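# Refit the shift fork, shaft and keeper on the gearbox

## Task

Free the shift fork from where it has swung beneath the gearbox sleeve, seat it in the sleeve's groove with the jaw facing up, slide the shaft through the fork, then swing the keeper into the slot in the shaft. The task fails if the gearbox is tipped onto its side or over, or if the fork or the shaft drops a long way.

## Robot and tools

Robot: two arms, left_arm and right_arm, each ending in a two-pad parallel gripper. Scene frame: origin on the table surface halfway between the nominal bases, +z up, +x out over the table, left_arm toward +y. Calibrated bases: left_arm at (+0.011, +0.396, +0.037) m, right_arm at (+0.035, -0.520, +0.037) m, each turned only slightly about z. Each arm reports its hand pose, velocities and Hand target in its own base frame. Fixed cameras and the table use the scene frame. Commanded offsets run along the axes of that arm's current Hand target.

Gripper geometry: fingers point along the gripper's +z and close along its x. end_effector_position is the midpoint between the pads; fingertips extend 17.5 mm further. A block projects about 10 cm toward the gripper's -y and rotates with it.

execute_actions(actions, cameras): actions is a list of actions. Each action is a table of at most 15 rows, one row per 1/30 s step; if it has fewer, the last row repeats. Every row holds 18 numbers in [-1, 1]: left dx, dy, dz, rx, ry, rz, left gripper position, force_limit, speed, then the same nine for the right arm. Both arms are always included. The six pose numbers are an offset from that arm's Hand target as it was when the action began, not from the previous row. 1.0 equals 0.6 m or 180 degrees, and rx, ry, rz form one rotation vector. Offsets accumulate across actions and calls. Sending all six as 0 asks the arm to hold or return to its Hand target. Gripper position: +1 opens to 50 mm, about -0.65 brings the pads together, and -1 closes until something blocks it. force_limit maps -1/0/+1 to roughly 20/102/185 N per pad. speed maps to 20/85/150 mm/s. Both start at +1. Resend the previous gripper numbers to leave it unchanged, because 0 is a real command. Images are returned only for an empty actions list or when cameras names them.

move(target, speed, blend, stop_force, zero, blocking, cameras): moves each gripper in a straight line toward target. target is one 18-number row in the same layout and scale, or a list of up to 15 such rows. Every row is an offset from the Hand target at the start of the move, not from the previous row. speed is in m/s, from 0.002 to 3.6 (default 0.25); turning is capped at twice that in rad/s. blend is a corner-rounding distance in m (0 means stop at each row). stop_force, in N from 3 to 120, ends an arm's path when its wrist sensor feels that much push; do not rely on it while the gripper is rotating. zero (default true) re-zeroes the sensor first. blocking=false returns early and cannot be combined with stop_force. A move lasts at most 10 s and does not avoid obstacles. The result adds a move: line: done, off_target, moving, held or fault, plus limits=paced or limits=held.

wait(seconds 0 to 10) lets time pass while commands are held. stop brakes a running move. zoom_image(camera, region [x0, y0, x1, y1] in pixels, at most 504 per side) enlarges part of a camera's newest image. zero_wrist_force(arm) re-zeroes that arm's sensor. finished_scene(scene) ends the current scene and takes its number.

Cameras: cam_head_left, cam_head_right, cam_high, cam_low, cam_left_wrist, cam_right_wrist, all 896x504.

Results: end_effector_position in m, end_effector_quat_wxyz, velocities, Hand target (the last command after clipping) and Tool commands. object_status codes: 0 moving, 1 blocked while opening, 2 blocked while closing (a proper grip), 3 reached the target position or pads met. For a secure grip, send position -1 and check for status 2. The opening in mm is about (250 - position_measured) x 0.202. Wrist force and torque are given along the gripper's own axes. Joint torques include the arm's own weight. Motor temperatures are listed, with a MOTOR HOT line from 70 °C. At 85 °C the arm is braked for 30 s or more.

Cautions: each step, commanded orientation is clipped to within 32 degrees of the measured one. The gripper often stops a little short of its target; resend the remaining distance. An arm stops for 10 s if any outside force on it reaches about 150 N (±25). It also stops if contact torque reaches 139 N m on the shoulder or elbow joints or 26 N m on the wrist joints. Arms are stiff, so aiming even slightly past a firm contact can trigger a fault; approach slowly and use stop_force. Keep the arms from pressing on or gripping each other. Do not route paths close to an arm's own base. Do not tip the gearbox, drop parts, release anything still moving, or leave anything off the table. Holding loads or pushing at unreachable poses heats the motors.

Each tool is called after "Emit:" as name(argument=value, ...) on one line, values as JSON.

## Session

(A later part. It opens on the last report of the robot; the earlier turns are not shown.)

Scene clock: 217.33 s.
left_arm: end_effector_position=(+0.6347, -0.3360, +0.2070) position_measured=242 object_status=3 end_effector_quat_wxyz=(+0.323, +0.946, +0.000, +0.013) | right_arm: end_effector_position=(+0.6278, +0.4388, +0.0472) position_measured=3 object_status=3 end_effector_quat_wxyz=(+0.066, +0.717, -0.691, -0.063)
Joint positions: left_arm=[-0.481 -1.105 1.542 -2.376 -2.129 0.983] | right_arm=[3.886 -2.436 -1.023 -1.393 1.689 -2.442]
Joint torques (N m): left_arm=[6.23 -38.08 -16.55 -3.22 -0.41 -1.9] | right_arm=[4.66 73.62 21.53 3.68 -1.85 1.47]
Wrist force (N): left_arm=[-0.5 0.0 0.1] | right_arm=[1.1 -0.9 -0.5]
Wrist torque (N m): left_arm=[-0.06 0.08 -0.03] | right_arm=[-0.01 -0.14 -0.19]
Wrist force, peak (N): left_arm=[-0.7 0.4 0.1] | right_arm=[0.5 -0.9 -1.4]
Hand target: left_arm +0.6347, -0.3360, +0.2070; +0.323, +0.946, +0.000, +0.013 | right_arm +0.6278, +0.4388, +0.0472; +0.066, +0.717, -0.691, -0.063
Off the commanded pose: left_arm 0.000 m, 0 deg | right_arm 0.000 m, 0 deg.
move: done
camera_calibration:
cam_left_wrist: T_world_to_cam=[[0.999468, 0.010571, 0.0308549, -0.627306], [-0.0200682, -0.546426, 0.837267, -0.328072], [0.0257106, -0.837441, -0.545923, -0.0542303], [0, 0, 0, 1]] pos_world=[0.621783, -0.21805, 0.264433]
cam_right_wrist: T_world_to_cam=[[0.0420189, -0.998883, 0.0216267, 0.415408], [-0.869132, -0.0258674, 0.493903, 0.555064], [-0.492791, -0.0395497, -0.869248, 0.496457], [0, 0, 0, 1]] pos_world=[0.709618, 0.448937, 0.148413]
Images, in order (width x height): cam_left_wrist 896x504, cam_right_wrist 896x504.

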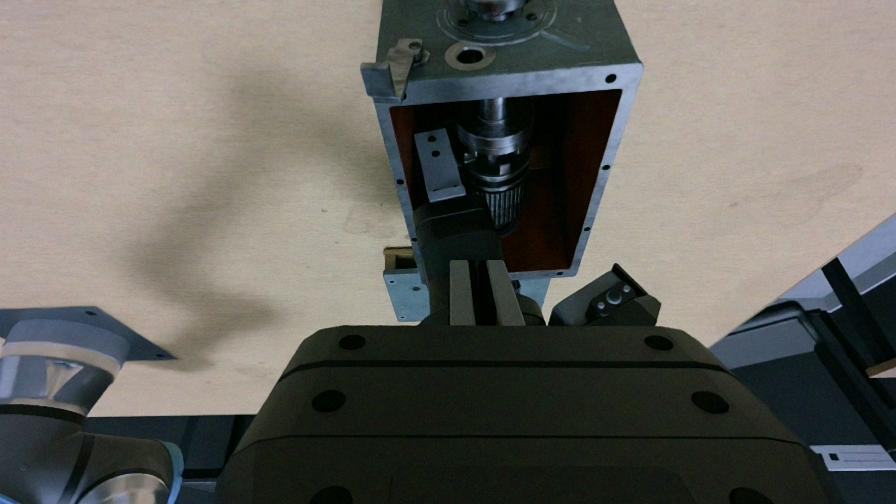

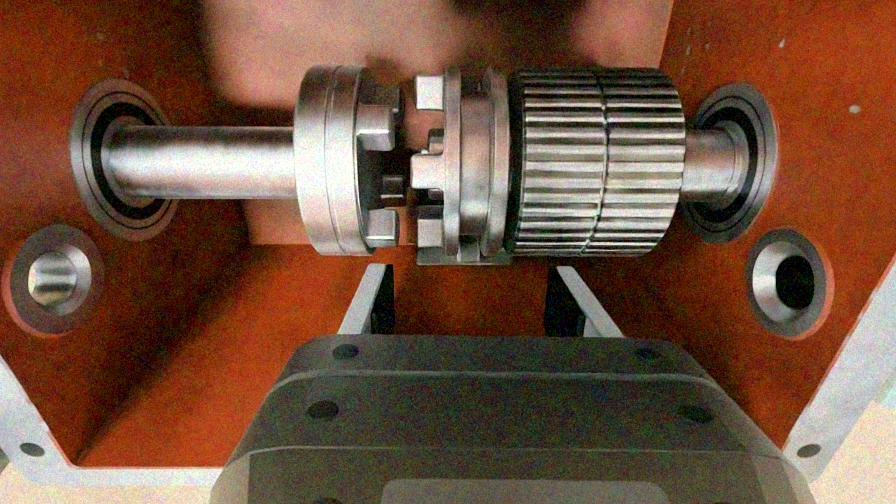

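Emit:
execute_actions(actions=[], cameras=["cam_right_wrist", "cam_left_wrist"])

Scene clock: 221.53 s.
left_arm: end_effector_position=(+0.6347, -0.3360, +0.2070) position_measured=242 object_status=3 end_effector_quat_wxyz=(+0.323, +0.946, +0.000, +0.013) | right_arm: end_effector_position=(+0.6278, +0.4388, +0.0472) position_measured=3 object_status=3 end_effector_quat_wxyz=(+0.066, +0.717, -0.691, -0.063)
Joint positions: left_arm=[-0.481 -1.105 1.542 -2.376 -2.129 0.983] | right_arm=[3.886 -2.436 -1.023 -1.393 1.688 -2.442]
Joint velocities: within noise
Joint torques (N m): left_arm=[6.23 -38.88 -16.11 -3.24 -0.66 -2.07] | right_arm=[5.08 73.99 24.57 1.48 -1.81 1.33]
Motor temperatures (°C): left_arm=[37 29 29 40 44 38] | right_arm=[26 28 32 44 33 37]
Wrist force (N): left_arm=[0.0 -0.3 0.1] | right_arm=[0.7 -0.7 -0.6]
Wrist torque (N m): left_arm=[-0.10 0.01 -0.03] | right_arm=[0.02 -0.06 -0.20]
Wrist force, peak (N): left_arm=[-0.7 0.1 -0.4] | right_arm=[1.3 -0.8 -0.8]
Hand target: left_arm +0.6347, -0.3360, +0.2070; +0.323, +0.946, +0.000, +0.013 | right_arm +0.6278, +0.4388, +0.0472; +0.066, +0.717, -0.691, -0.063
Tool commands: left_gripper/position=-0.6 left_gripper/force_limit=+1.0 left_gripper/speed=+0.0 right_gripper/position=+1.0 right_gripper/force_limit=+1.0 right_gripper/speed=+0.0
Off the commanded pose: left_arm 0.000 m, 0 deg | right_arm 0.000 m, 0 deg.
camera_calibration:
cam_left_wrist: T_world_to_cam=[[0.999468, 0.010571, 0.0308549, -0.627306], [-0.0200682, -0.546426, 0.837267, -0.328072], [0.0257106, -0.837441, -0.545923, -0.0542303], [0, 0, 0, 1]] pos_world=[0.621783, -0.21805, 0.264433]
cam_right_wrist: T_world_to_cam=[[0.0420684, -0.998879, 0.0217134, 0.415358], [-0.869131, -0.0258676, 0.493905, 0.555063], [-0.492789, -0.0396496, -0.869245, 0.4965], [0, 0, 0, 1]] pos_world=[0.709619, 0.448936, 0.148413]
Images, in order (width x height): cam_left_wrist 896x504, cam_right_wrist 896x504.

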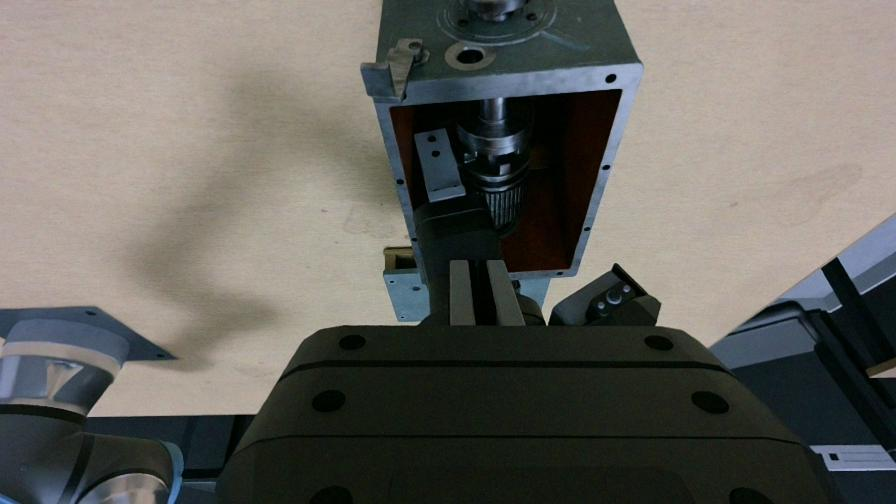

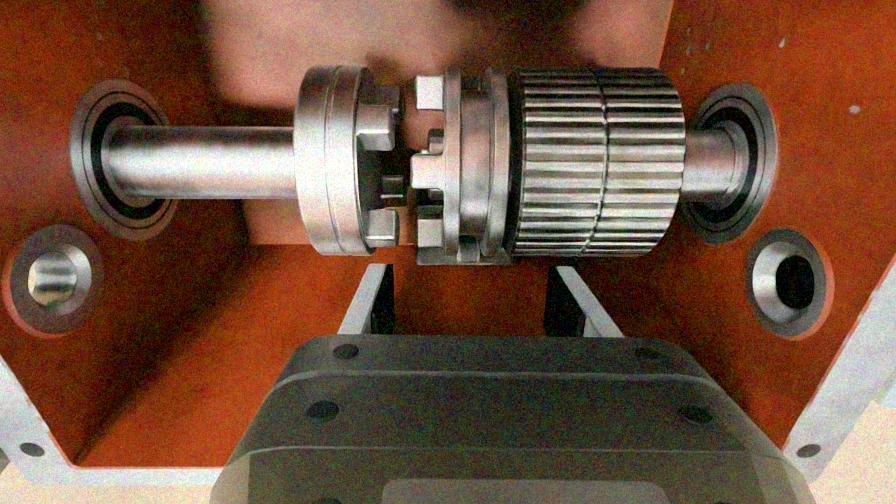

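Emit:
move(target=[0,0,0,0,0,0,-0.6,1,0, 0,-0.00455,0.02458,0,0,0,1,1,0], speed=0.04, stop_force=7, cameras=["cam_right_wrist"])

Scene clock: 226.33 s.
left_arm: end_effector_position=(+0.6347, -0.3360, +0.2070) position_measured=242 object_status=3 end_effector_quat_wxyz=(+0.323, +0.946, +0.000, +0.013) | right_arm: end_effector_position=(+0.6278, +0.4388, +0.0322) position_measured=3 object_status=3 end_effector_quat_wxyz=(+0.066, +0.717, -0.691, -0.063)
Joint positions: left_arm=[-0.481 -1.105 1.542 -2.376 -2.129 0.983] | right_arm=[3.886 -2.449 -1.038 -1.364 1.688 -2.442]
Joint torques (N m): left_arm=[6.06 -38.33 -15.91 -3.19 -0.68 -1.91] | right_arm=[-2.08 73.54 31.21 0.56 -1.6 -0.85]
Wrist force (N): left_arm=[-0.3 0.1 0.0] | right_arm=[0.8 -0.8 -0.6]
Wrist torque (N m): left_arm=[-0.05 0.07 -0.02] | right_arm=[0.00 -0.12 -0.20]
Wrist force, peak (N): left_arm=[-0.8 -0.2 0.0] | right_arm=[1.0 -0.6 -1.6]
Hand target: left_arm +0.6347, -0.3360, +0.2070; +0.323, +0.946, +0.000, +0.013 | right_arm +0.6278, +0.4388, +0.0322; +0.066, +0.717, -0.691, -0.063
Off the commanded pose: left_arm 0.000 m, 0 deg | right_arm 0.000 m, 0 deg.
move: done
camera_calibration:
cam_right_wrist: T_world_to_cam=[[0.0420684, -0.998879, 0.0217134, 0.415684], [-0.869131, -0.0258676, 0.493905, 0.562471], [-0.492789, -0.0396496, -0.869245, 0.483461], [0, 0, 0, 1]] pos_world=[0.709619, 0.448936, 0.133413]
Images, in order (width x height): cam_right_wrist 896x504.

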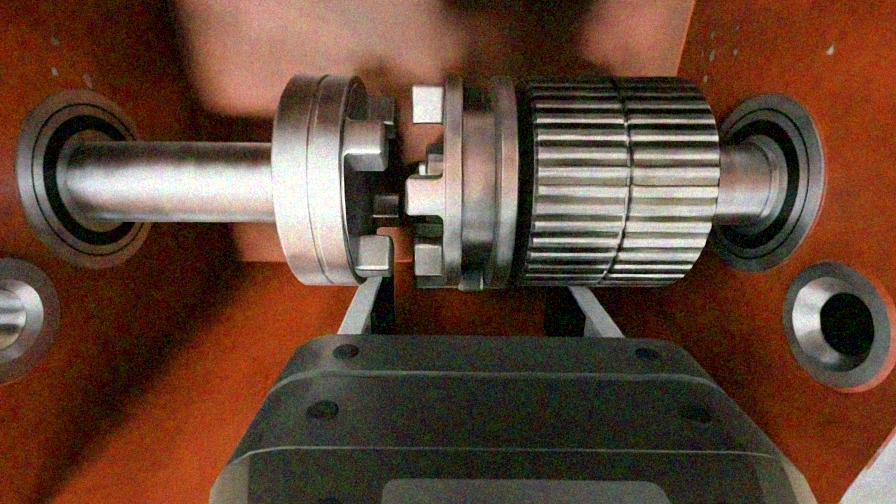

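Emit:
zoom_image(camera="cam_right_wrist", region=[260, 180, 660, 360])

Emit:
zoom_image(camera="cam_left_wrist", region=[360, 20, 660, 300])

Scaled by 1.260 from the camera's 896x504 image, which has a finer 1280x720 frame.

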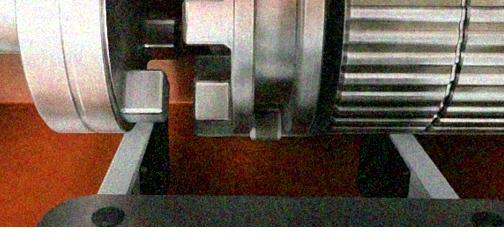

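This scene's latest camera images include none from cam_left_wrist. They are from: cam_right_wrist. cam_left_wrist's image comes with the result of a call that names it in "cameras".

Emit:
move(target=[0,0,0,0,0,0,-0.6,1,0, 0,-0.00455,0.02458,0,0,0,1,1,0], speed=0.03, stop_force=6, cameras=["cam_right_wrist", "cam_left_wrist"])

Scene clock: 228.90 s.
left_arm: end_effector_position=(+0.6347, -0.3360, +0.2070) position_measured=242 object_status=3 end_effector_quat_wxyz=(+0.323, +0.946, +0.000, +0.013) | right_arm: end_effector_position=(+0.6278, +0.4388, +0.0172) position_measured=3 object_status=3 end_effector_quat_wxyz=(+0.066, +0.717, -0.691, -0.063)
Joint positions: left_arm=[-0.481 -1.105 1.542 -2.376 -2.129 0.983] | right_arm=[3.886 -2.464 -1.052 -1.337 1.688 -2.442]
Joint torques (N m): left_arm=[6.92 -38.89 -16.6 -3.2 -0.69 -1.88] | right_arm=[-5.95 74.1 32.26 0.31 -1.85 -1.12]
Wrist force (N): left_arm=[-0.4 0.1 0.1] | right_arm=[0.5 -0.9 -0.9]
Wrist torque (N m): left_arm=[-0.04 0.08 -0.03] | right_arm=[-0.01 -0.08 -0.21]
Wrist force, peak (N): left_arm=[-0.6 0.2 0.0] | right_arm=[0.8 -0.4 -1.9]
Hand target: left_arm +0.6347, -0.3360, +0.2070; +0.323, +0.946, +0.000, +0.013 | right_arm +0.6278, +0.4388, +0.0172; +0.066, +0.717, -0.691, -0.063
Off the commanded pose: left_arm 0.000 m, 0 deg | right_arm 0.000 m, 0 deg.
move: done
camera_calibration:
cam_left_wrist: T_world_to_cam=[[0.999468, 0.010571, 0.0308549, -0.627306], [-0.0200682, -0.546426, 0.837267, -0.328072], [0.0257106, -0.837441, -0.545923, -0.0542303], [0, 0, 0, 1]] pos_world=[0.621783, -0.21805, 0.264433]
cam_right_wrist: T_world_to_cam=[[0.0420684, -0.998879, 0.0217134, 0.416009], [-0.869131, -0.0258676, 0.493905, 0.56988], [-0.492789, -0.0396496, -0.869245, 0.470422], [0, 0, 0, 1]] pos_world=[0.709619, 0.448936, 0.118413]
Images, in order (width x height): cam_left_wrist 896x504, cam_right_wrist 896x504.

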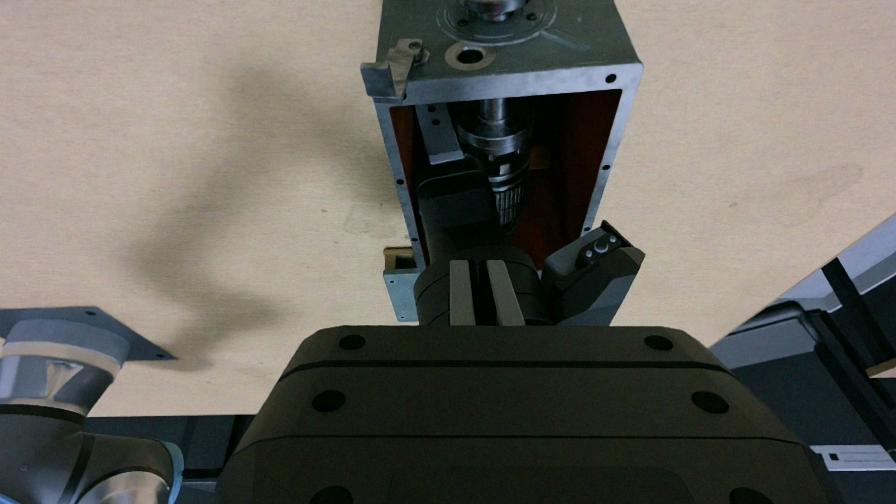

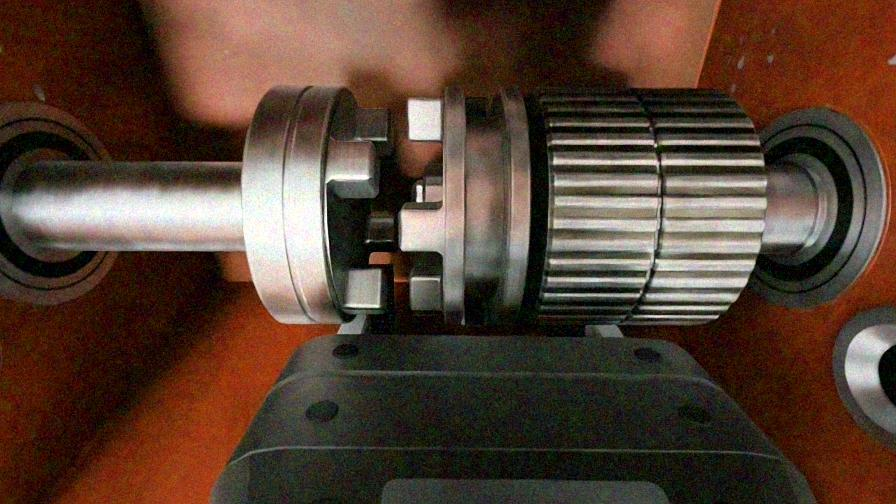

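Emit:
zoom_image(camera="cam_left_wrist", region=[380, 60, 620, 280])

Emit:
zoom_image(camera="cam_right_wrist", region=[220, 180, 700, 360])

Scaled by 2.100 from the camera's 896x504 image, which has a finer 1280x720 frame.

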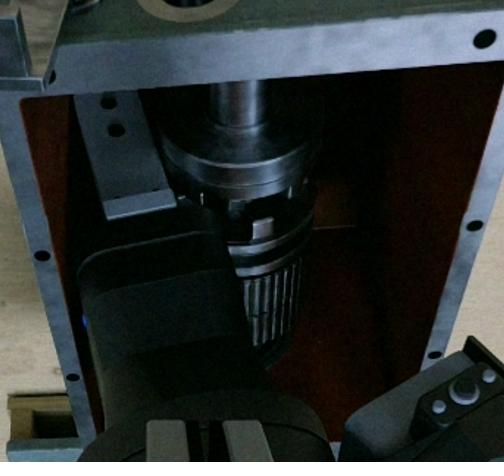

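Scaled by 1.050 from the camera's 896x504 image, which has a finer 1280x720 frame.

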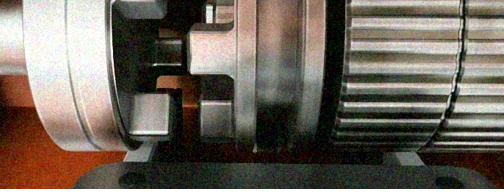

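Emit:
move(target=[[0,0,0,0,0,0,-0.6,1,0, -0.00233,0,0,0,0,0,1,1,0],[0,0,0,0,0,0,-0.6,1,0, -0.00233,0,0,0,0,0,-1,-1,-1]], speed=0.03, cameras=["cam_right_wrist"])

Scene clock: 232.37 s.
left_arm: end_effector_position=(+0.6347, -0.3360, +0.2070) position_measured=242 object_status=3 end_effector_quat_wxyz=(+0.323, +0.946, +0.000, +0.013) | right_arm: end_effector_position=(+0.6278, +0.4402, +0.0172) position_measured=74 object_status=2 end_effector_quat_wxyz=(+0.066, +0.717, -0.691, -0.063)
Joint positions: left_arm=[-0.481 -1.105 1.542 -2.376 -2.129 0.983] | right_arm=[3.888 -2.465 -1.048 -1.338 1.689 -2.441]
Joint torques (N m): left_arm=[5.61 -38.48 -16.26 -3.38 -0.38 -1.93] | right_arm=[-2.06 65.03 17.85 3.16 1.7 -0.94]
Wrist force (N): left_arm=[-0.5 0.0 0.3] | right_arm=[0.7 -0.8 -1.0]
Wrist torque (N m): left_arm=[-0.07 0.08 -0.03] | right_arm=[0.01 -0.15 -0.40]
Wrist force, peak (N): left_arm=[-0.5 0.1 0.4] | right_arm=[0.8 -1.3 -1.1]
Hand target: left_arm +0.6347, -0.3360, +0.2070; +0.323, +0.946, +0.000, +0.013 | right_arm +0.6278, +0.4402, +0.0172; +0.066, +0.717, -0.691, -0.063
Off the commanded pose: left_arm 0.000 m, 0 deg | right_arm 0.000 m, 0 deg.
move: done
camera_calibration:
cam_right_wrist: T_world_to_cam=[[0.0420684, -0.998879, 0.0217134, 0.417408], [-0.869131, -0.0258676, 0.493905, 0.569916], [-0.492789, -0.0396496, -0.869245, 0.470478], [0, 0, 0, 1]] pos_world=[0.709619, 0.450336, 0.118413]
Images, in order (width x height): cam_right_wrist 896x504.

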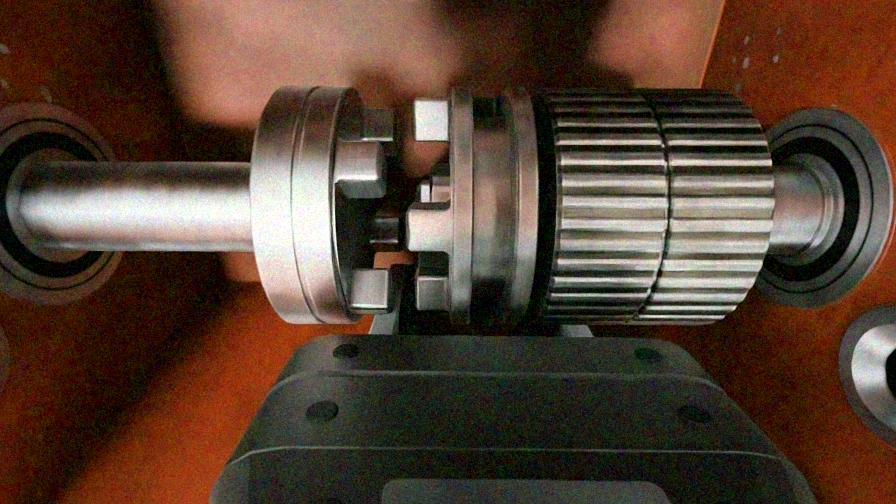

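Emit:
move(target=[0,0,0,0,0,0,-0.6,1,0, 0,0.00018,-0.01013,0,0,0,-1,-1,-1], speed=0.03, stop_force=15, cameras=["cam_right_wrist", "cam_left_wrist"])

Scene clock: 246.20 s.
left_arm: end_effector_position=(+0.6347, -0.3360, +0.2070) position_measured=242 object_status=3 end_effector_quat_wxyz=(+0.323, +0.946, +0.000, +0.013) | right_arm: end_effector_position=(+0.6288, +0.4402, +0.0232) position_measured=74 object_status=2 end_effector_quat_wxyz=(+0.066, +0.717, -0.691, -0.063)
Joint positions: left_arm=[-0.481 -1.105 1.542 -2.376 -2.129 0.983] | right_arm=[3.887 -2.462 -1.039 -1.351 1.689 -2.441]
Joint torques (N m): left_arm=[5.97 -38.97 -15.68 -3.11 -0.68 -1.9] | right_arm=[0.08 60.87 18.07 5.21 -1.03 0.01]
Wrist force (N): left_arm=[-0.2 0.3 -0.1] | right_arm=[0.6 -4.0 1.5]
Wrist torque (N m): left_arm=[-0.02 0.05 -0.03] | right_arm=[-0.13 -0.13 -0.31]
Wrist force, peak (N): left_arm=[-0.9 -0.3 0.0] | right_arm=[0.4 -4.2 1.8]
Hand target: left_arm +0.6347, -0.3360, +0.2070; +0.323, +0.946, +0.000, +0.013 | right_arm +0.6288, +0.4403, +0.0232; +0.066, +0.717, -0.691, -0.063
Off the commanded pose: left_arm 0.000 m, 0 deg | right_arm 0.000 m, 0 deg.
move: done
camera_calibration:
cam_left_wrist: T_world_to_cam=[[0.999468, 0.010571, 0.0308549, -0.627306], [-0.0200682, -0.546426, 0.837267, -0.328072], [0.0257106, -0.837441, -0.545923, -0.0542303], [0, 0, 0, 1]] pos_world=[0.621783, -0.21805, 0.264433]
cam_right_wrist: T_world_to_cam=[[0.0420141, -0.998883, 0.0216294, 0.417287], [-0.869133, -0.0258619, 0.493903, 0.56782], [-0.492791, -0.0395497, -0.869248, 0.476143], [0, 0, 0, 1]] pos_world=[0.710618, 0.450337, 0.124413]
Images, in order (width x height): cam_left_wrist 896x504, cam_right_wrist 896x504.

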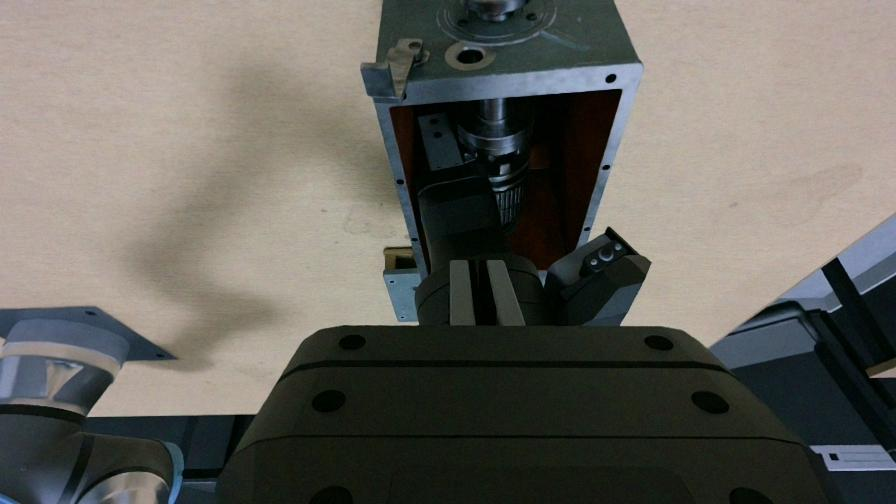

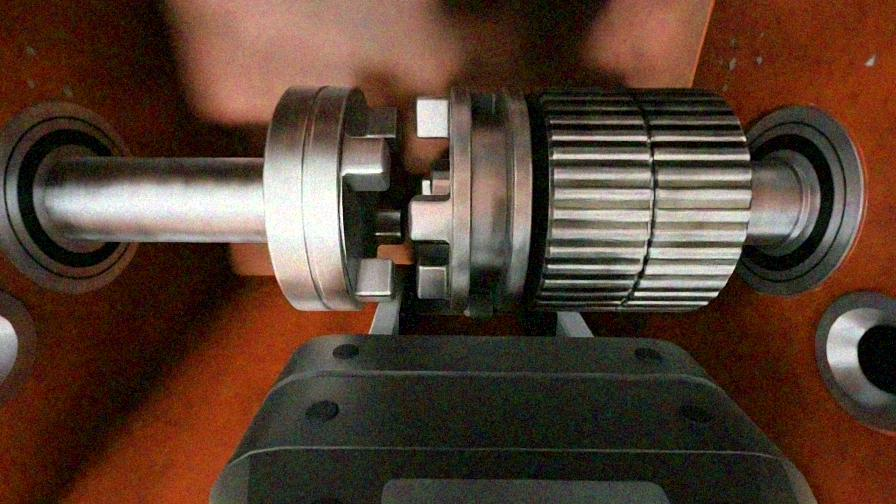

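Emit:
move(target=[0,0,0,0,0,0,-0.6,1,0, 0,0.00018,-0.01013,0,0,0,-1,-1,-1], speed=0.03, stop_force=15, cameras=["cam_right_wrist", "cam_left_wrist"])

Scene clock: 248.90 s.
left_arm: end_effector_position=(+0.6347, -0.3360, +0.2070) position_measured=242 object_status=3 end_effector_quat_wxyz=(+0.323, +0.946, +0.000, +0.013) | right_arm: end_effector_position=(+0.6298, +0.4403, +0.0292) position_measured=74 object_status=2 end_effector_quat_wxyz=(+0.066, +0.717, -0.691, -0.063)
Joint positions: left_arm=[-0.481 -1.105 1.542 -2.376 -2.129 0.983] | right_arm=[3.886 -2.458 -1.029 -1.365 1.688 -2.442]
Joint torques (N m): left_arm=[6.01 -38.63 -16.98 -3.19 -0.53 -1.96] | right_arm=[-2.88 60.78 18.18 5.12 -1.17 0.09]
Wrist force (N): left_arm=[-0.2 -0.2 0.5] | right_arm=[0.6 -4.5 1.7]
Wrist torque (N m): left_arm=[-0.09 0.05 -0.03] | right_arm=[-0.16 -0.15 -0.21]
Wrist force, peak (N): left_arm=[-0.7 0.2 -0.2] | right_arm=[0.8 -4.7 2.1]
Hand target: left_arm +0.6347, -0.3360, +0.2070; +0.323, +0.946, +0.000, +0.013 | right_arm +0.6298, +0.4403, +0.0292; +0.066, +0.717, -0.691, -0.063
Off the commanded pose: left_arm 0.000 m, 0 deg | right_arm 0.000 m, 0 deg.
move: done
camera_calibration:
cam_left_wrist: T_world_to_cam=[[0.999468, 0.010571, 0.0308549, -0.627306], [-0.0200682, -0.546426, 0.837267, -0.328072], [0.0257106, -0.837441, -0.545923, -0.0542303], [0, 0, 0, 1]] pos_world=[0.621783, -0.21805, 0.264433]
cam_right_wrist: T_world_to_cam=[[0.0420637, -0.998879, 0.0217161, 0.417066], [-0.869131, -0.0258621, 0.493905, 0.565725], [-0.492789, -0.0396496, -0.869245, 0.481895], [0, 0, 0, 1]] pos_world=[0.711618, 0.450336, 0.130413]
Images, in order (width x height): cam_left_wrist 896x504, cam_right_wrist 896x504.

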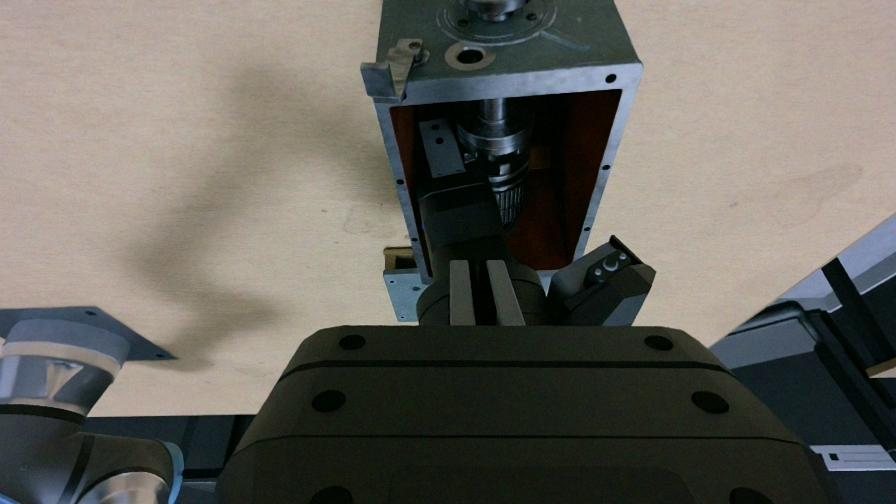

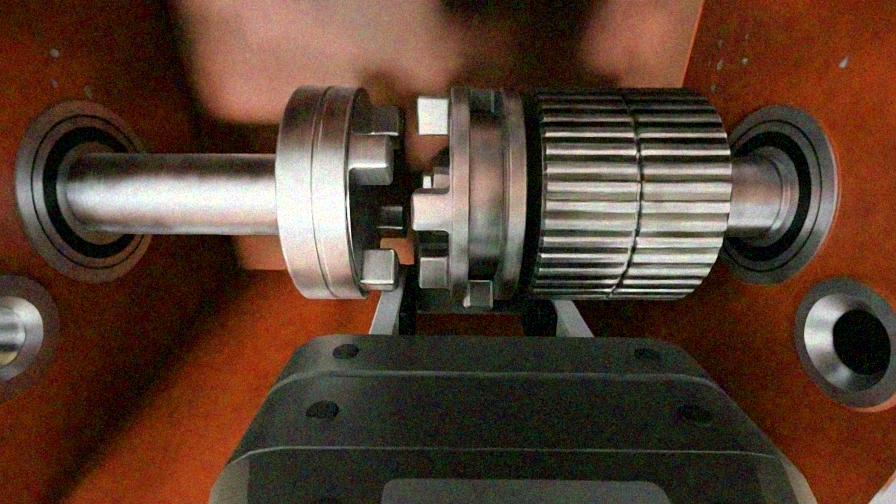

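Emit:
zoom_image(camera="cam_right_wrist", region=[340, 220, 640, 350])

Emit:
zoom_image(camera="cam_left_wrist", region=[380, 90, 560, 270])

Scaled by 1.680 from the camera's 896x504 image, which has a finer 1280x720 frame.

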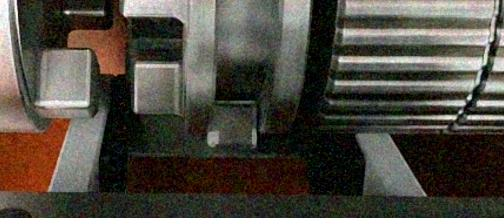

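Scaled by 2.800 from the camera's 896x504 image, which has a finer 1280x720 frame.

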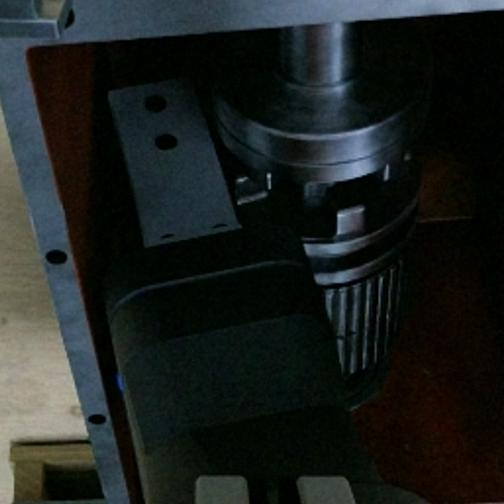

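Emit:
move(target=[0,0,0,0,0,0,-0.6,1,0, 0,0.00079,-0.01341,0,0,0,-1,-1,-1], speed=0.03, stop_force=15, cameras=["cam_right_wrist"])

Scene clock: 251.93 s.
left_arm: end_effector_position=(+0.6347, -0.3360, +0.2070) position_measured=242 object_status=3 end_effector_quat_wxyz=(+0.323, +0.946, +0.000, +0.013) | right_arm: end_effector_position=(+0.6308, +0.4403, +0.0372) position_measured=74 object_status=2 end_effector_quat_wxyz=(+0.066, +0.717, -0.691, -0.063)
Joint positions: left_arm=[-0.481 -1.105 1.542 -2.376 -2.129 0.983] | right_arm=[3.885 -2.453 -1.017 -1.382 1.688 -2.443]
Joint torques (N m): left_arm=[6.16 -39.03 -16.46 -3.16 -0.65 -1.79] | right_arm=[-11.18 63.75 23.22 8.24 -2.98 0.14]
Wrist force (N): left_arm=[-0.2 0.1 0.2] | right_arm=[1.0 10.2 5.0]
Wrist torque (N m): left_arm=[-0.04 0.04 -0.03] | right_arm=[-0.07 -0.11 -0.24]
Wrist force, peak (N): left_arm=[-0.6 0.2 0.4] | right_arm=[1.1 10.9 5.4]
Hand target: left_arm +0.6347, -0.3360, +0.2070; +0.323, +0.946, +0.000, +0.013 | right_arm +0.6308, +0.4403, +0.0372; +0.066, +0.717, -0.691, -0.063
Off the commanded pose: left_arm 0.000 m, 0 deg | right_arm 0.000 m, 0 deg.
move: done
camera_calibration:
cam_right_wrist: T_world_to_cam=[[0.0420189, -0.998883, 0.0216267, 0.417001], [-0.869132, -0.0258674, 0.493903, 0.562562], [-0.492791, -0.0395497, -0.869248, 0.489253], [0, 0, 0, 1]] pos_world=[0.712518, 0.450437, 0.138413]
Images, in order (width x height): cam_right_wrist 896x504.

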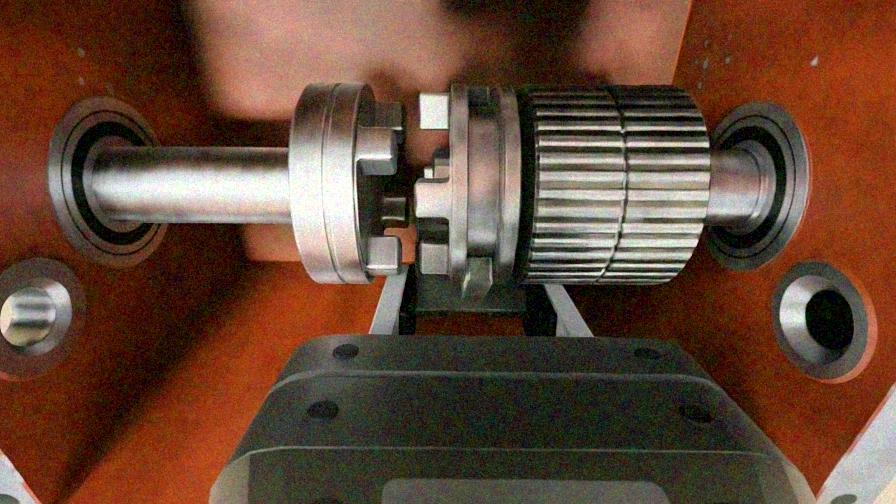

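Emit:
zoom_image(camera="cam_right_wrist", region=[340, 200, 640, 350])

Scaled by 1.680 from the camera's 896x504 image, which has a finer 1280x720 frame.

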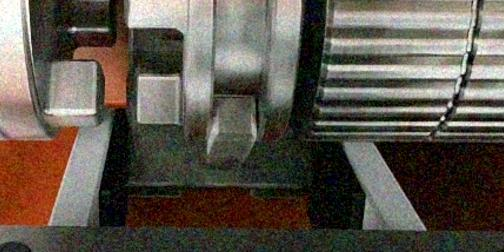

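Emit:
move(target=[0,0,0,0,0,0,-0.6,1,0, 0,0.00285,-0.00625,0,0,0,-1,-1,-1], speed=0.03, stop_force=15, cameras=["cam_right_wrist"])

Scene clock: 259.07 s.
left_arm: end_effector_position=(+0.6347, -0.3360, +0.2070) position_measured=242 object_status=3 end_effector_quat_wxyz=(+0.323, +0.946, +0.000, +0.013) | right_arm: end_effector_position=(+0.6298, +0.4403, +0.0412) position_measured=74 object_status=2 end_effector_quat_wxyz=(+0.066, +0.717, -0.691, -0.063)
Joint positions: left_arm=[-0.481 -1.105 1.542 -2.376 -2.129 0.983] | right_arm=[3.886 -2.447 -1.017 -1.387 1.688 -2.442]
Joint torques (N m): left_arm=[6.1 -39.36 -16.62 -3.16 -0.5 -1.83] | right_arm=[4.55 60.48 20.62 4.62 2.07 0.03]
Wrist force (N): left_arm=[-0.3 0.2 -0.2] | right_arm=[0.9 -2.9 2.8]
Wrist torque (N m): left_arm=[-0.03 0.06 -0.03] | right_arm=[-0.12 -0.17 -0.30]
Wrist force, peak (N): left_arm=[-0.9 -0.5 0.1] | right_arm=[1.0 10.8 5.1]
Hand target: left_arm +0.6347, -0.3360, +0.2070; +0.323, +0.946, +0.000, +0.013 | right_arm +0.6298, +0.4403, +0.0412; +0.066, +0.717, -0.691, -0.063
Off the commanded pose: left_arm 0.000 m, 0 deg | right_arm 0.000 m, 0 deg.
move: done
camera_calibration:
cam_right_wrist: T_world_to_cam=[[0.0419817, -0.998881, 0.021763, 0.416962], [-0.869135, -0.0257678, 0.493904, 0.559674], [-0.49279, -0.0396499, -0.869244, 0.492281], [0, 0, 0, 1]] pos_world=[0.711518, 0.450436, 0.142413]
Images, in order (width x height): cam_right_wrist 896x504.

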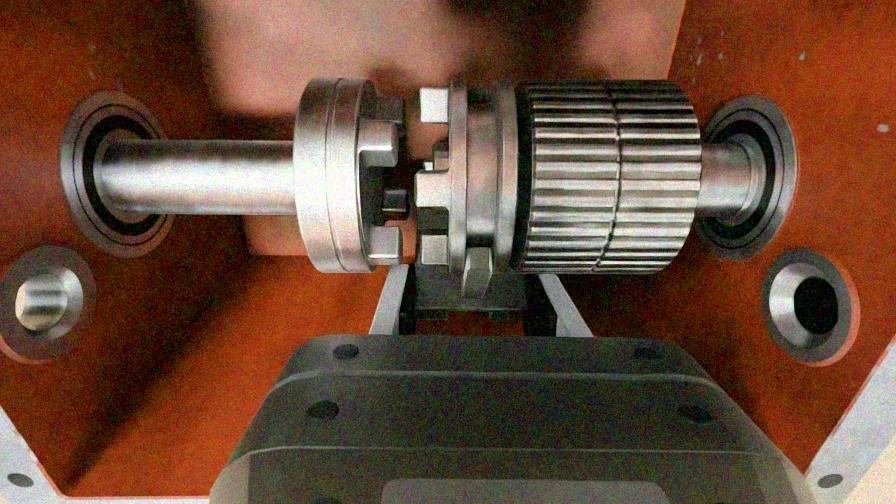

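Emit:
zoom_image(camera="cam_right_wrist", region=[340, 220, 640, 350])

Scaled by 1.680 from the camera's 896x504 image, which has a finer 1280x720 frame.

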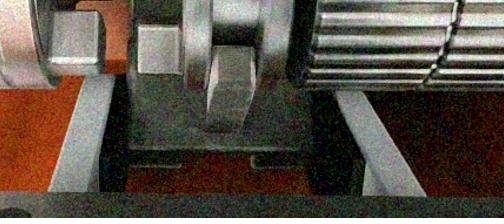

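Emit:
move(target=[0,0,0,0,0,0,-0.6,1,0, 0,-0.00194,-0.01358,-0.0667,0,0,-1,-1,-1], speed=0.03, stop_force=20, cameras=["cam_right_wrist", "cam_left_wrist"])

Scene clock: 268.50 s.
left_arm: end_effector_position=(+0.6347, -0.3360, +0.2070) position_measured=242 object_status=3 end_effector_quat_wxyz=(+0.323, +0.946, +0.000, +0.013) | right_arm: end_effector_position=(+0.6324, +0.4404, +0.0490) position_measured=74 object_status=2 end_effector_quat_wxyz=(+0.140, +0.706, -0.681, -0.135)
Joint positions: left_arm=[-0.481 -1.105 1.542 -2.376 -2.129 0.983] | right_arm=[3.844 -2.596 -0.708 -1.722 1.808 -2.514]
Joint torques (N m): left_arm=[5.15 -39.65 -16.8 -3.21 -0.74 -1.9] | right_arm=[5.42 82.9 20.68 4.41 -0.8 1.52]
Wrist force (N): left_arm=[-0.3 0.1 0.0] | right_arm=[0.6 -6.2 3.4]
Wrist torque (N m): left_arm=[-0.05 0.05 -0.03] | right_arm=[-0.30 -0.15 -0.31]
Wrist force, peak (N): left_arm=[-0.8 0.1 0.1] | right_arm=[0.5 -7.3 3.5]
Hand target: left_arm +0.6347, -0.3360, +0.2070; +0.323, +0.946, +0.000, +0.013 | right_arm +0.6324, +0.4404, +0.0490; +0.140, +0.706, -0.681, -0.135
Off the commanded pose: left_arm 0.000 m, 0 deg | right_arm 0.000 m, 0 deg.
move: done
camera_calibration:
cam_left_wrist: T_world_to_cam=[[0.999468, 0.010571, 0.0308549, -0.627306], [-0.0200682, -0.546426, 0.837267, -0.328072], [0.0257106, -0.837441, -0.545923, -0.0542303], [0, 0, 0, 1]] pos_world=[0.621783, -0.21805, 0.264433]
cam_right_wrist: T_world_to_cam=[[0.0462839, -0.998723, 0.0202427, 0.414038], [-0.747441, -0.0211805, 0.663991, 0.47087], [-0.662714, -0.0458623, -0.747467, 0.604644], [0, 0, 0, 1]] pos_world=[0.733491, 0.451213, 0.130917]
Images, in order (width x height): cam_left_wrist 896x504, cam_right_wrist 896x504.

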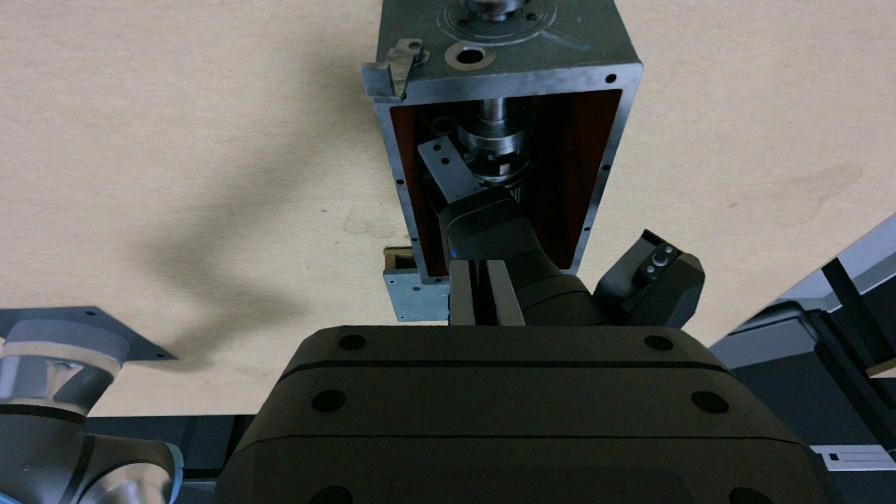

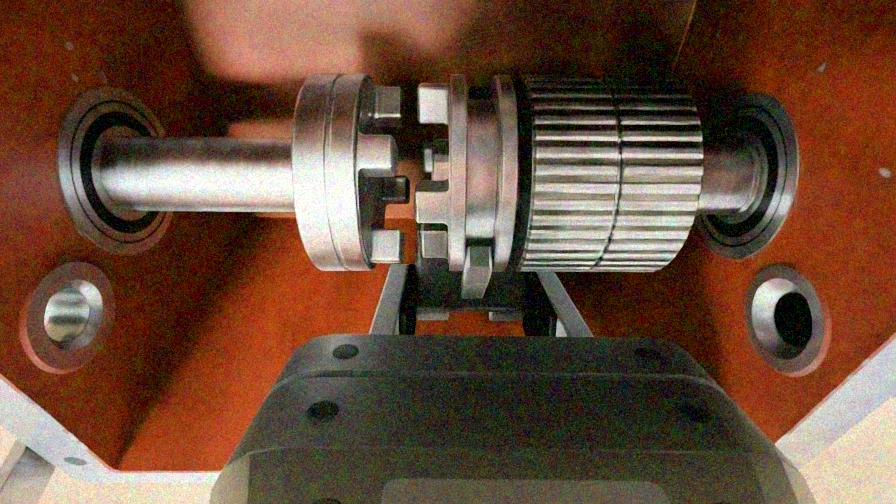

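Emit:
zoom_image(camera="cam_right_wrist", region=[340, 210, 640, 350])

Emit:
zoom_image(camera="cam_left_wrist", region=[380, 90, 560, 270])

Scaled by 1.680 from the camera's 896x504 image, which has a finer 1280x720 frame.

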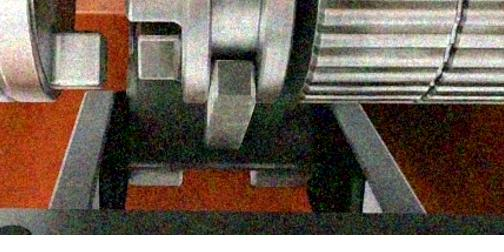

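Scaled by 2.800 from the camera's 896x504 image, which has a finer 1280x720 frame.

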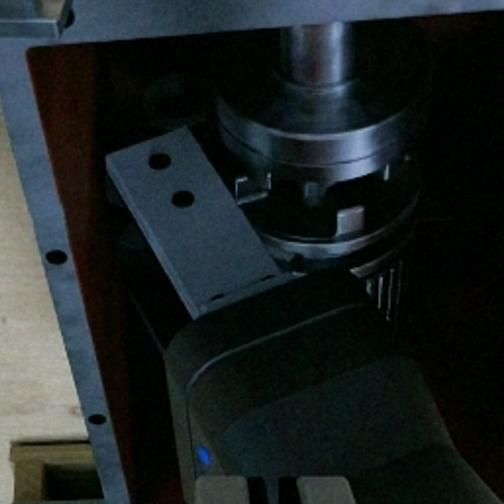

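Emit:
move(target=[0,0,0,0,0,0,-0.6,1,0, 0,-0.00363,-0.01648,-0.0667,0,0,-1,-1,-1], speed=0.03, stop_force=20, cameras=["cam_right_wrist", "cam_left_wrist"])

Scene clock: 275.97 s.
left_arm: end_effector_position=(+0.6347, -0.3360, +0.2070) position_measured=242 object_status=3 end_effector_quat_wxyz=(+0.323, +0.946, +0.000, +0.013) | right_arm: end_effector_position=(+0.6375, +0.4402, +0.0571) position_measured=74 object_status=2 end_effector_quat_wxyz=(+0.208, +0.688, -0.664, -0.204)
Joint positions: left_arm=[-0.481 -1.105 1.542 -2.376 -2.129 0.983] | right_arm=[3.807 -2.931 -0.035 -2.242 1.91 -2.598]
Joint torques (N m): left_arm=[5.65 -40.43 -16.43 -3.3 -0.61 -1.73] | right_arm=[3.26 70.84 31.99 -1.59 -1.87 1.46]
Wrist force (N): left_arm=[-0.6 -0.1 0.1] | right_arm=[-1.9 -4.7 1.1]
Wrist torque (N m): left_arm=[-0.08 0.11 -0.03] | right_arm=[-0.08 -0.12 -0.34]
Wrist force, peak (N): left_arm=[-0.8 0.2 -0.2] | right_arm=[-0.7 -8.4 2.5]
Hand target: left_arm +0.6347, -0.3360, +0.2070; +0.323, +0.946, +0.000, +0.013 | right_arm +0.6382, +0.4406, +0.0573; +0.213, +0.688, -0.663, -0.205
Off the commanded pose: left_arm 0.000 m, 0 deg | right_arm 0.001 m, 1 deg.
elbow stopped short (right arm): the move would have taken joint 3 (elbow) straighter than the controller allows.
move: done
camera_calibration:
cam_left_wrist: T_world_to_cam=[[0.999468, 0.010571, 0.0308549, -0.627306], [-0.0200682, -0.546426, 0.837267, -0.328072], [0.0257106, -0.837441, -0.545923, -0.0542303], [0, 0, 0, 1]] pos_world=[0.621783, -0.21805, 0.264433]
cam_right_wrist: T_world_to_cam=[[0.0466808, -0.998824, 0.0130691, 0.413701], [-0.600057, -0.0175796, 0.799764, 0.365902], [-0.798594, -0.0451758, -0.600172, 0.692072], [0, 0, 0, 1]] pos_world=[0.752935, 0.450912, 0.117321]
Images, in order (width x height): cam_left_wrist 896x504, cam_right_wrist 896x504.

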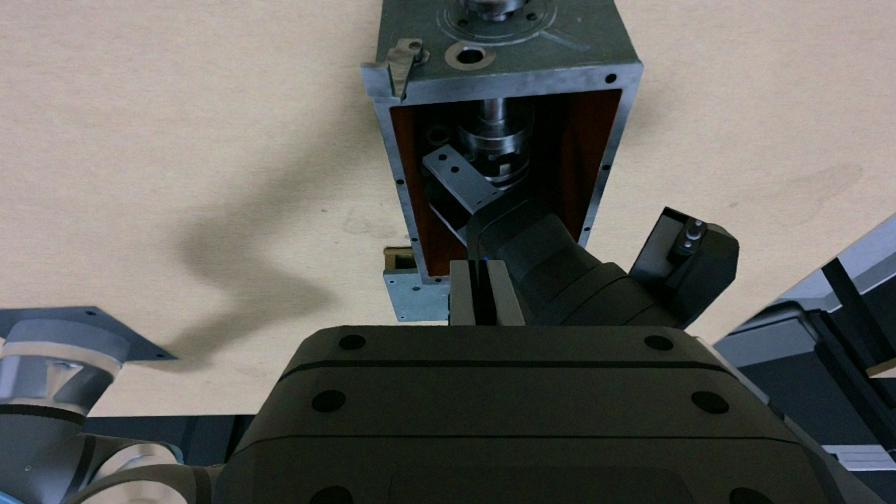

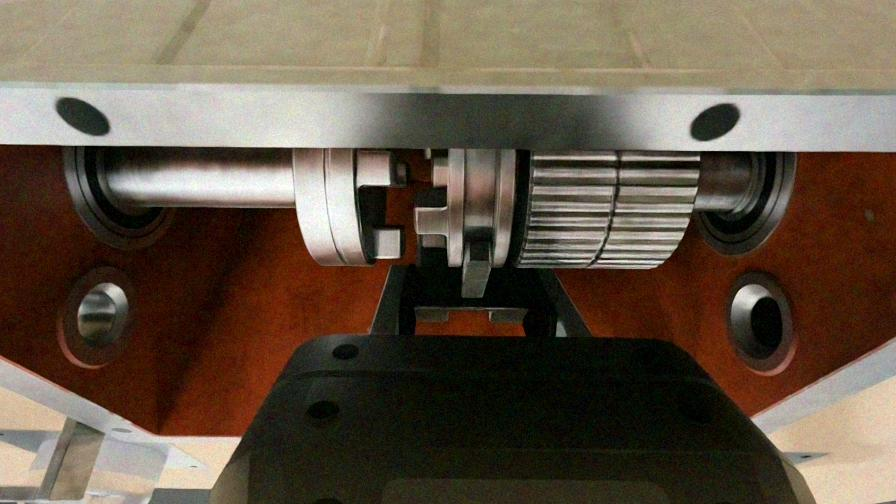

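Emit:
zoom_image(camera="cam_right_wrist", region=[340, 200, 640, 350])

Emit:
zoom_image(camera="cam_left_wrist", region=[380, 90, 560, 270])

Scaled by 1.680 from the camera's 896x504 image, which has a finer 1280x720 frame.

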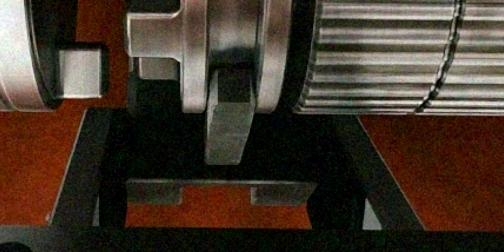

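Scaled by 2.800 from the camera's 896x504 image, which has a finer 1280x720 frame.

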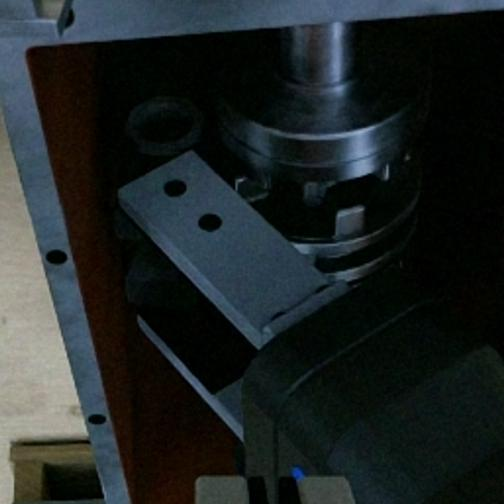

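Emit:
move(target=[0,0,0,0,0,0,-0.6,1,0, 0,0.00183,-0.01222,0.015,0,0,-1,-1,-1], speed=0.03, stop_force=20, cameras=["cam_right_wrist", "cam_left_wrist"])

Scene clock: 286.47 s.
left_arm: end_effector_position=(+0.6347, -0.3360, +0.2070) position_measured=242 object_status=3 end_effector_quat_wxyz=(+0.323, +0.946, +0.000, +0.013) | right_arm: end_effector_position=(+0.6414, +0.4408, +0.0640) position_measured=74 object_status=2 end_effector_quat_wxyz=(+0.197, +0.693, -0.667, -0.190)
Joint positions: left_arm=[-0.481 -1.105 1.542 -2.376 -2.129 0.983] | right_arm=[3.812 -2.857 -0.164 -2.154 1.887 -2.584]
Joint torques (N m): left_arm=[4.23 -40.93 -16.46 -3.22 -0.54 -1.86] | right_arm=[-5.82 84.9 20.82 4.19 2.62 1.44]
Wrist force (N): left_arm=[-0.7 0.1 0.2] | right_arm=[0.8 -3.9 1.6]
Wrist torque (N m): left_arm=[-0.04 0.12 -0.03] | right_arm=[-0.02 0.04 -0.41]
Wrist force, peak (N): left_arm=[-0.9 -0.1 0.1] | right_arm=[0.9 -6.4 3.2]
Hand target: left_arm +0.6347, -0.3360, +0.2070; +0.323, +0.946, +0.000, +0.013 | right_arm +0.6414, +0.4407, +0.0640; +0.197, +0.693, -0.668, -0.190
Off the commanded pose: left_arm 0.000 m, 0 deg | right_arm 0.000 m, 0 deg.
move: done
camera_calibration:
cam_left_wrist: T_world_to_cam=[[0.999468, 0.010571, 0.0308549, -0.627306], [-0.0200682, -0.546426, 0.837267, -0.328072], [0.0257106, -0.837441, -0.545923, -0.0542303], [0, 0, 0, 1]] pos_world=[0.621783, -0.21805, 0.264433]
cam_right_wrist: T_world_to_cam=[[0.0493585, -0.998613, 0.0183481, 0.41178], [-0.630357, -0.0168965, 0.776121, 0.38344], [-0.774735, -0.0498741, -0.630316, 0.687929], [0, 0, 0, 1]] pos_world=[0.754342, 0.451997, 0.128462]
Images, in order (width x height): cam_left_wrist 896x504, cam_right_wrist 896x504.

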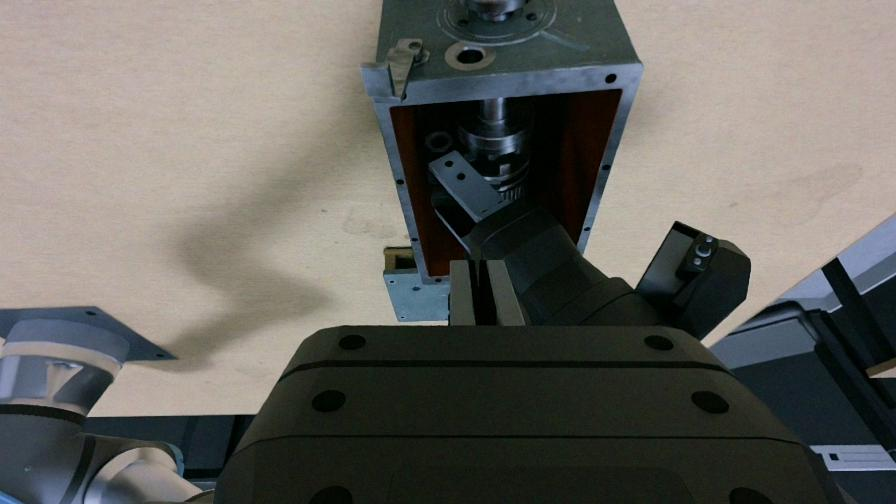

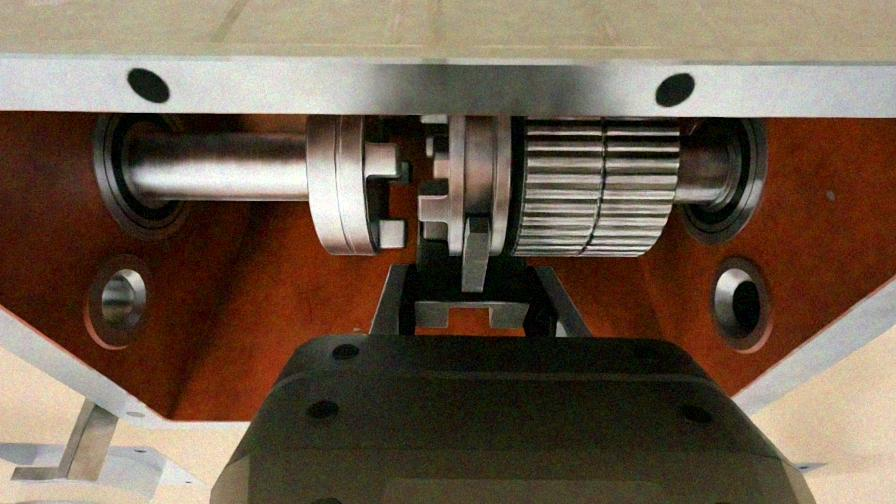

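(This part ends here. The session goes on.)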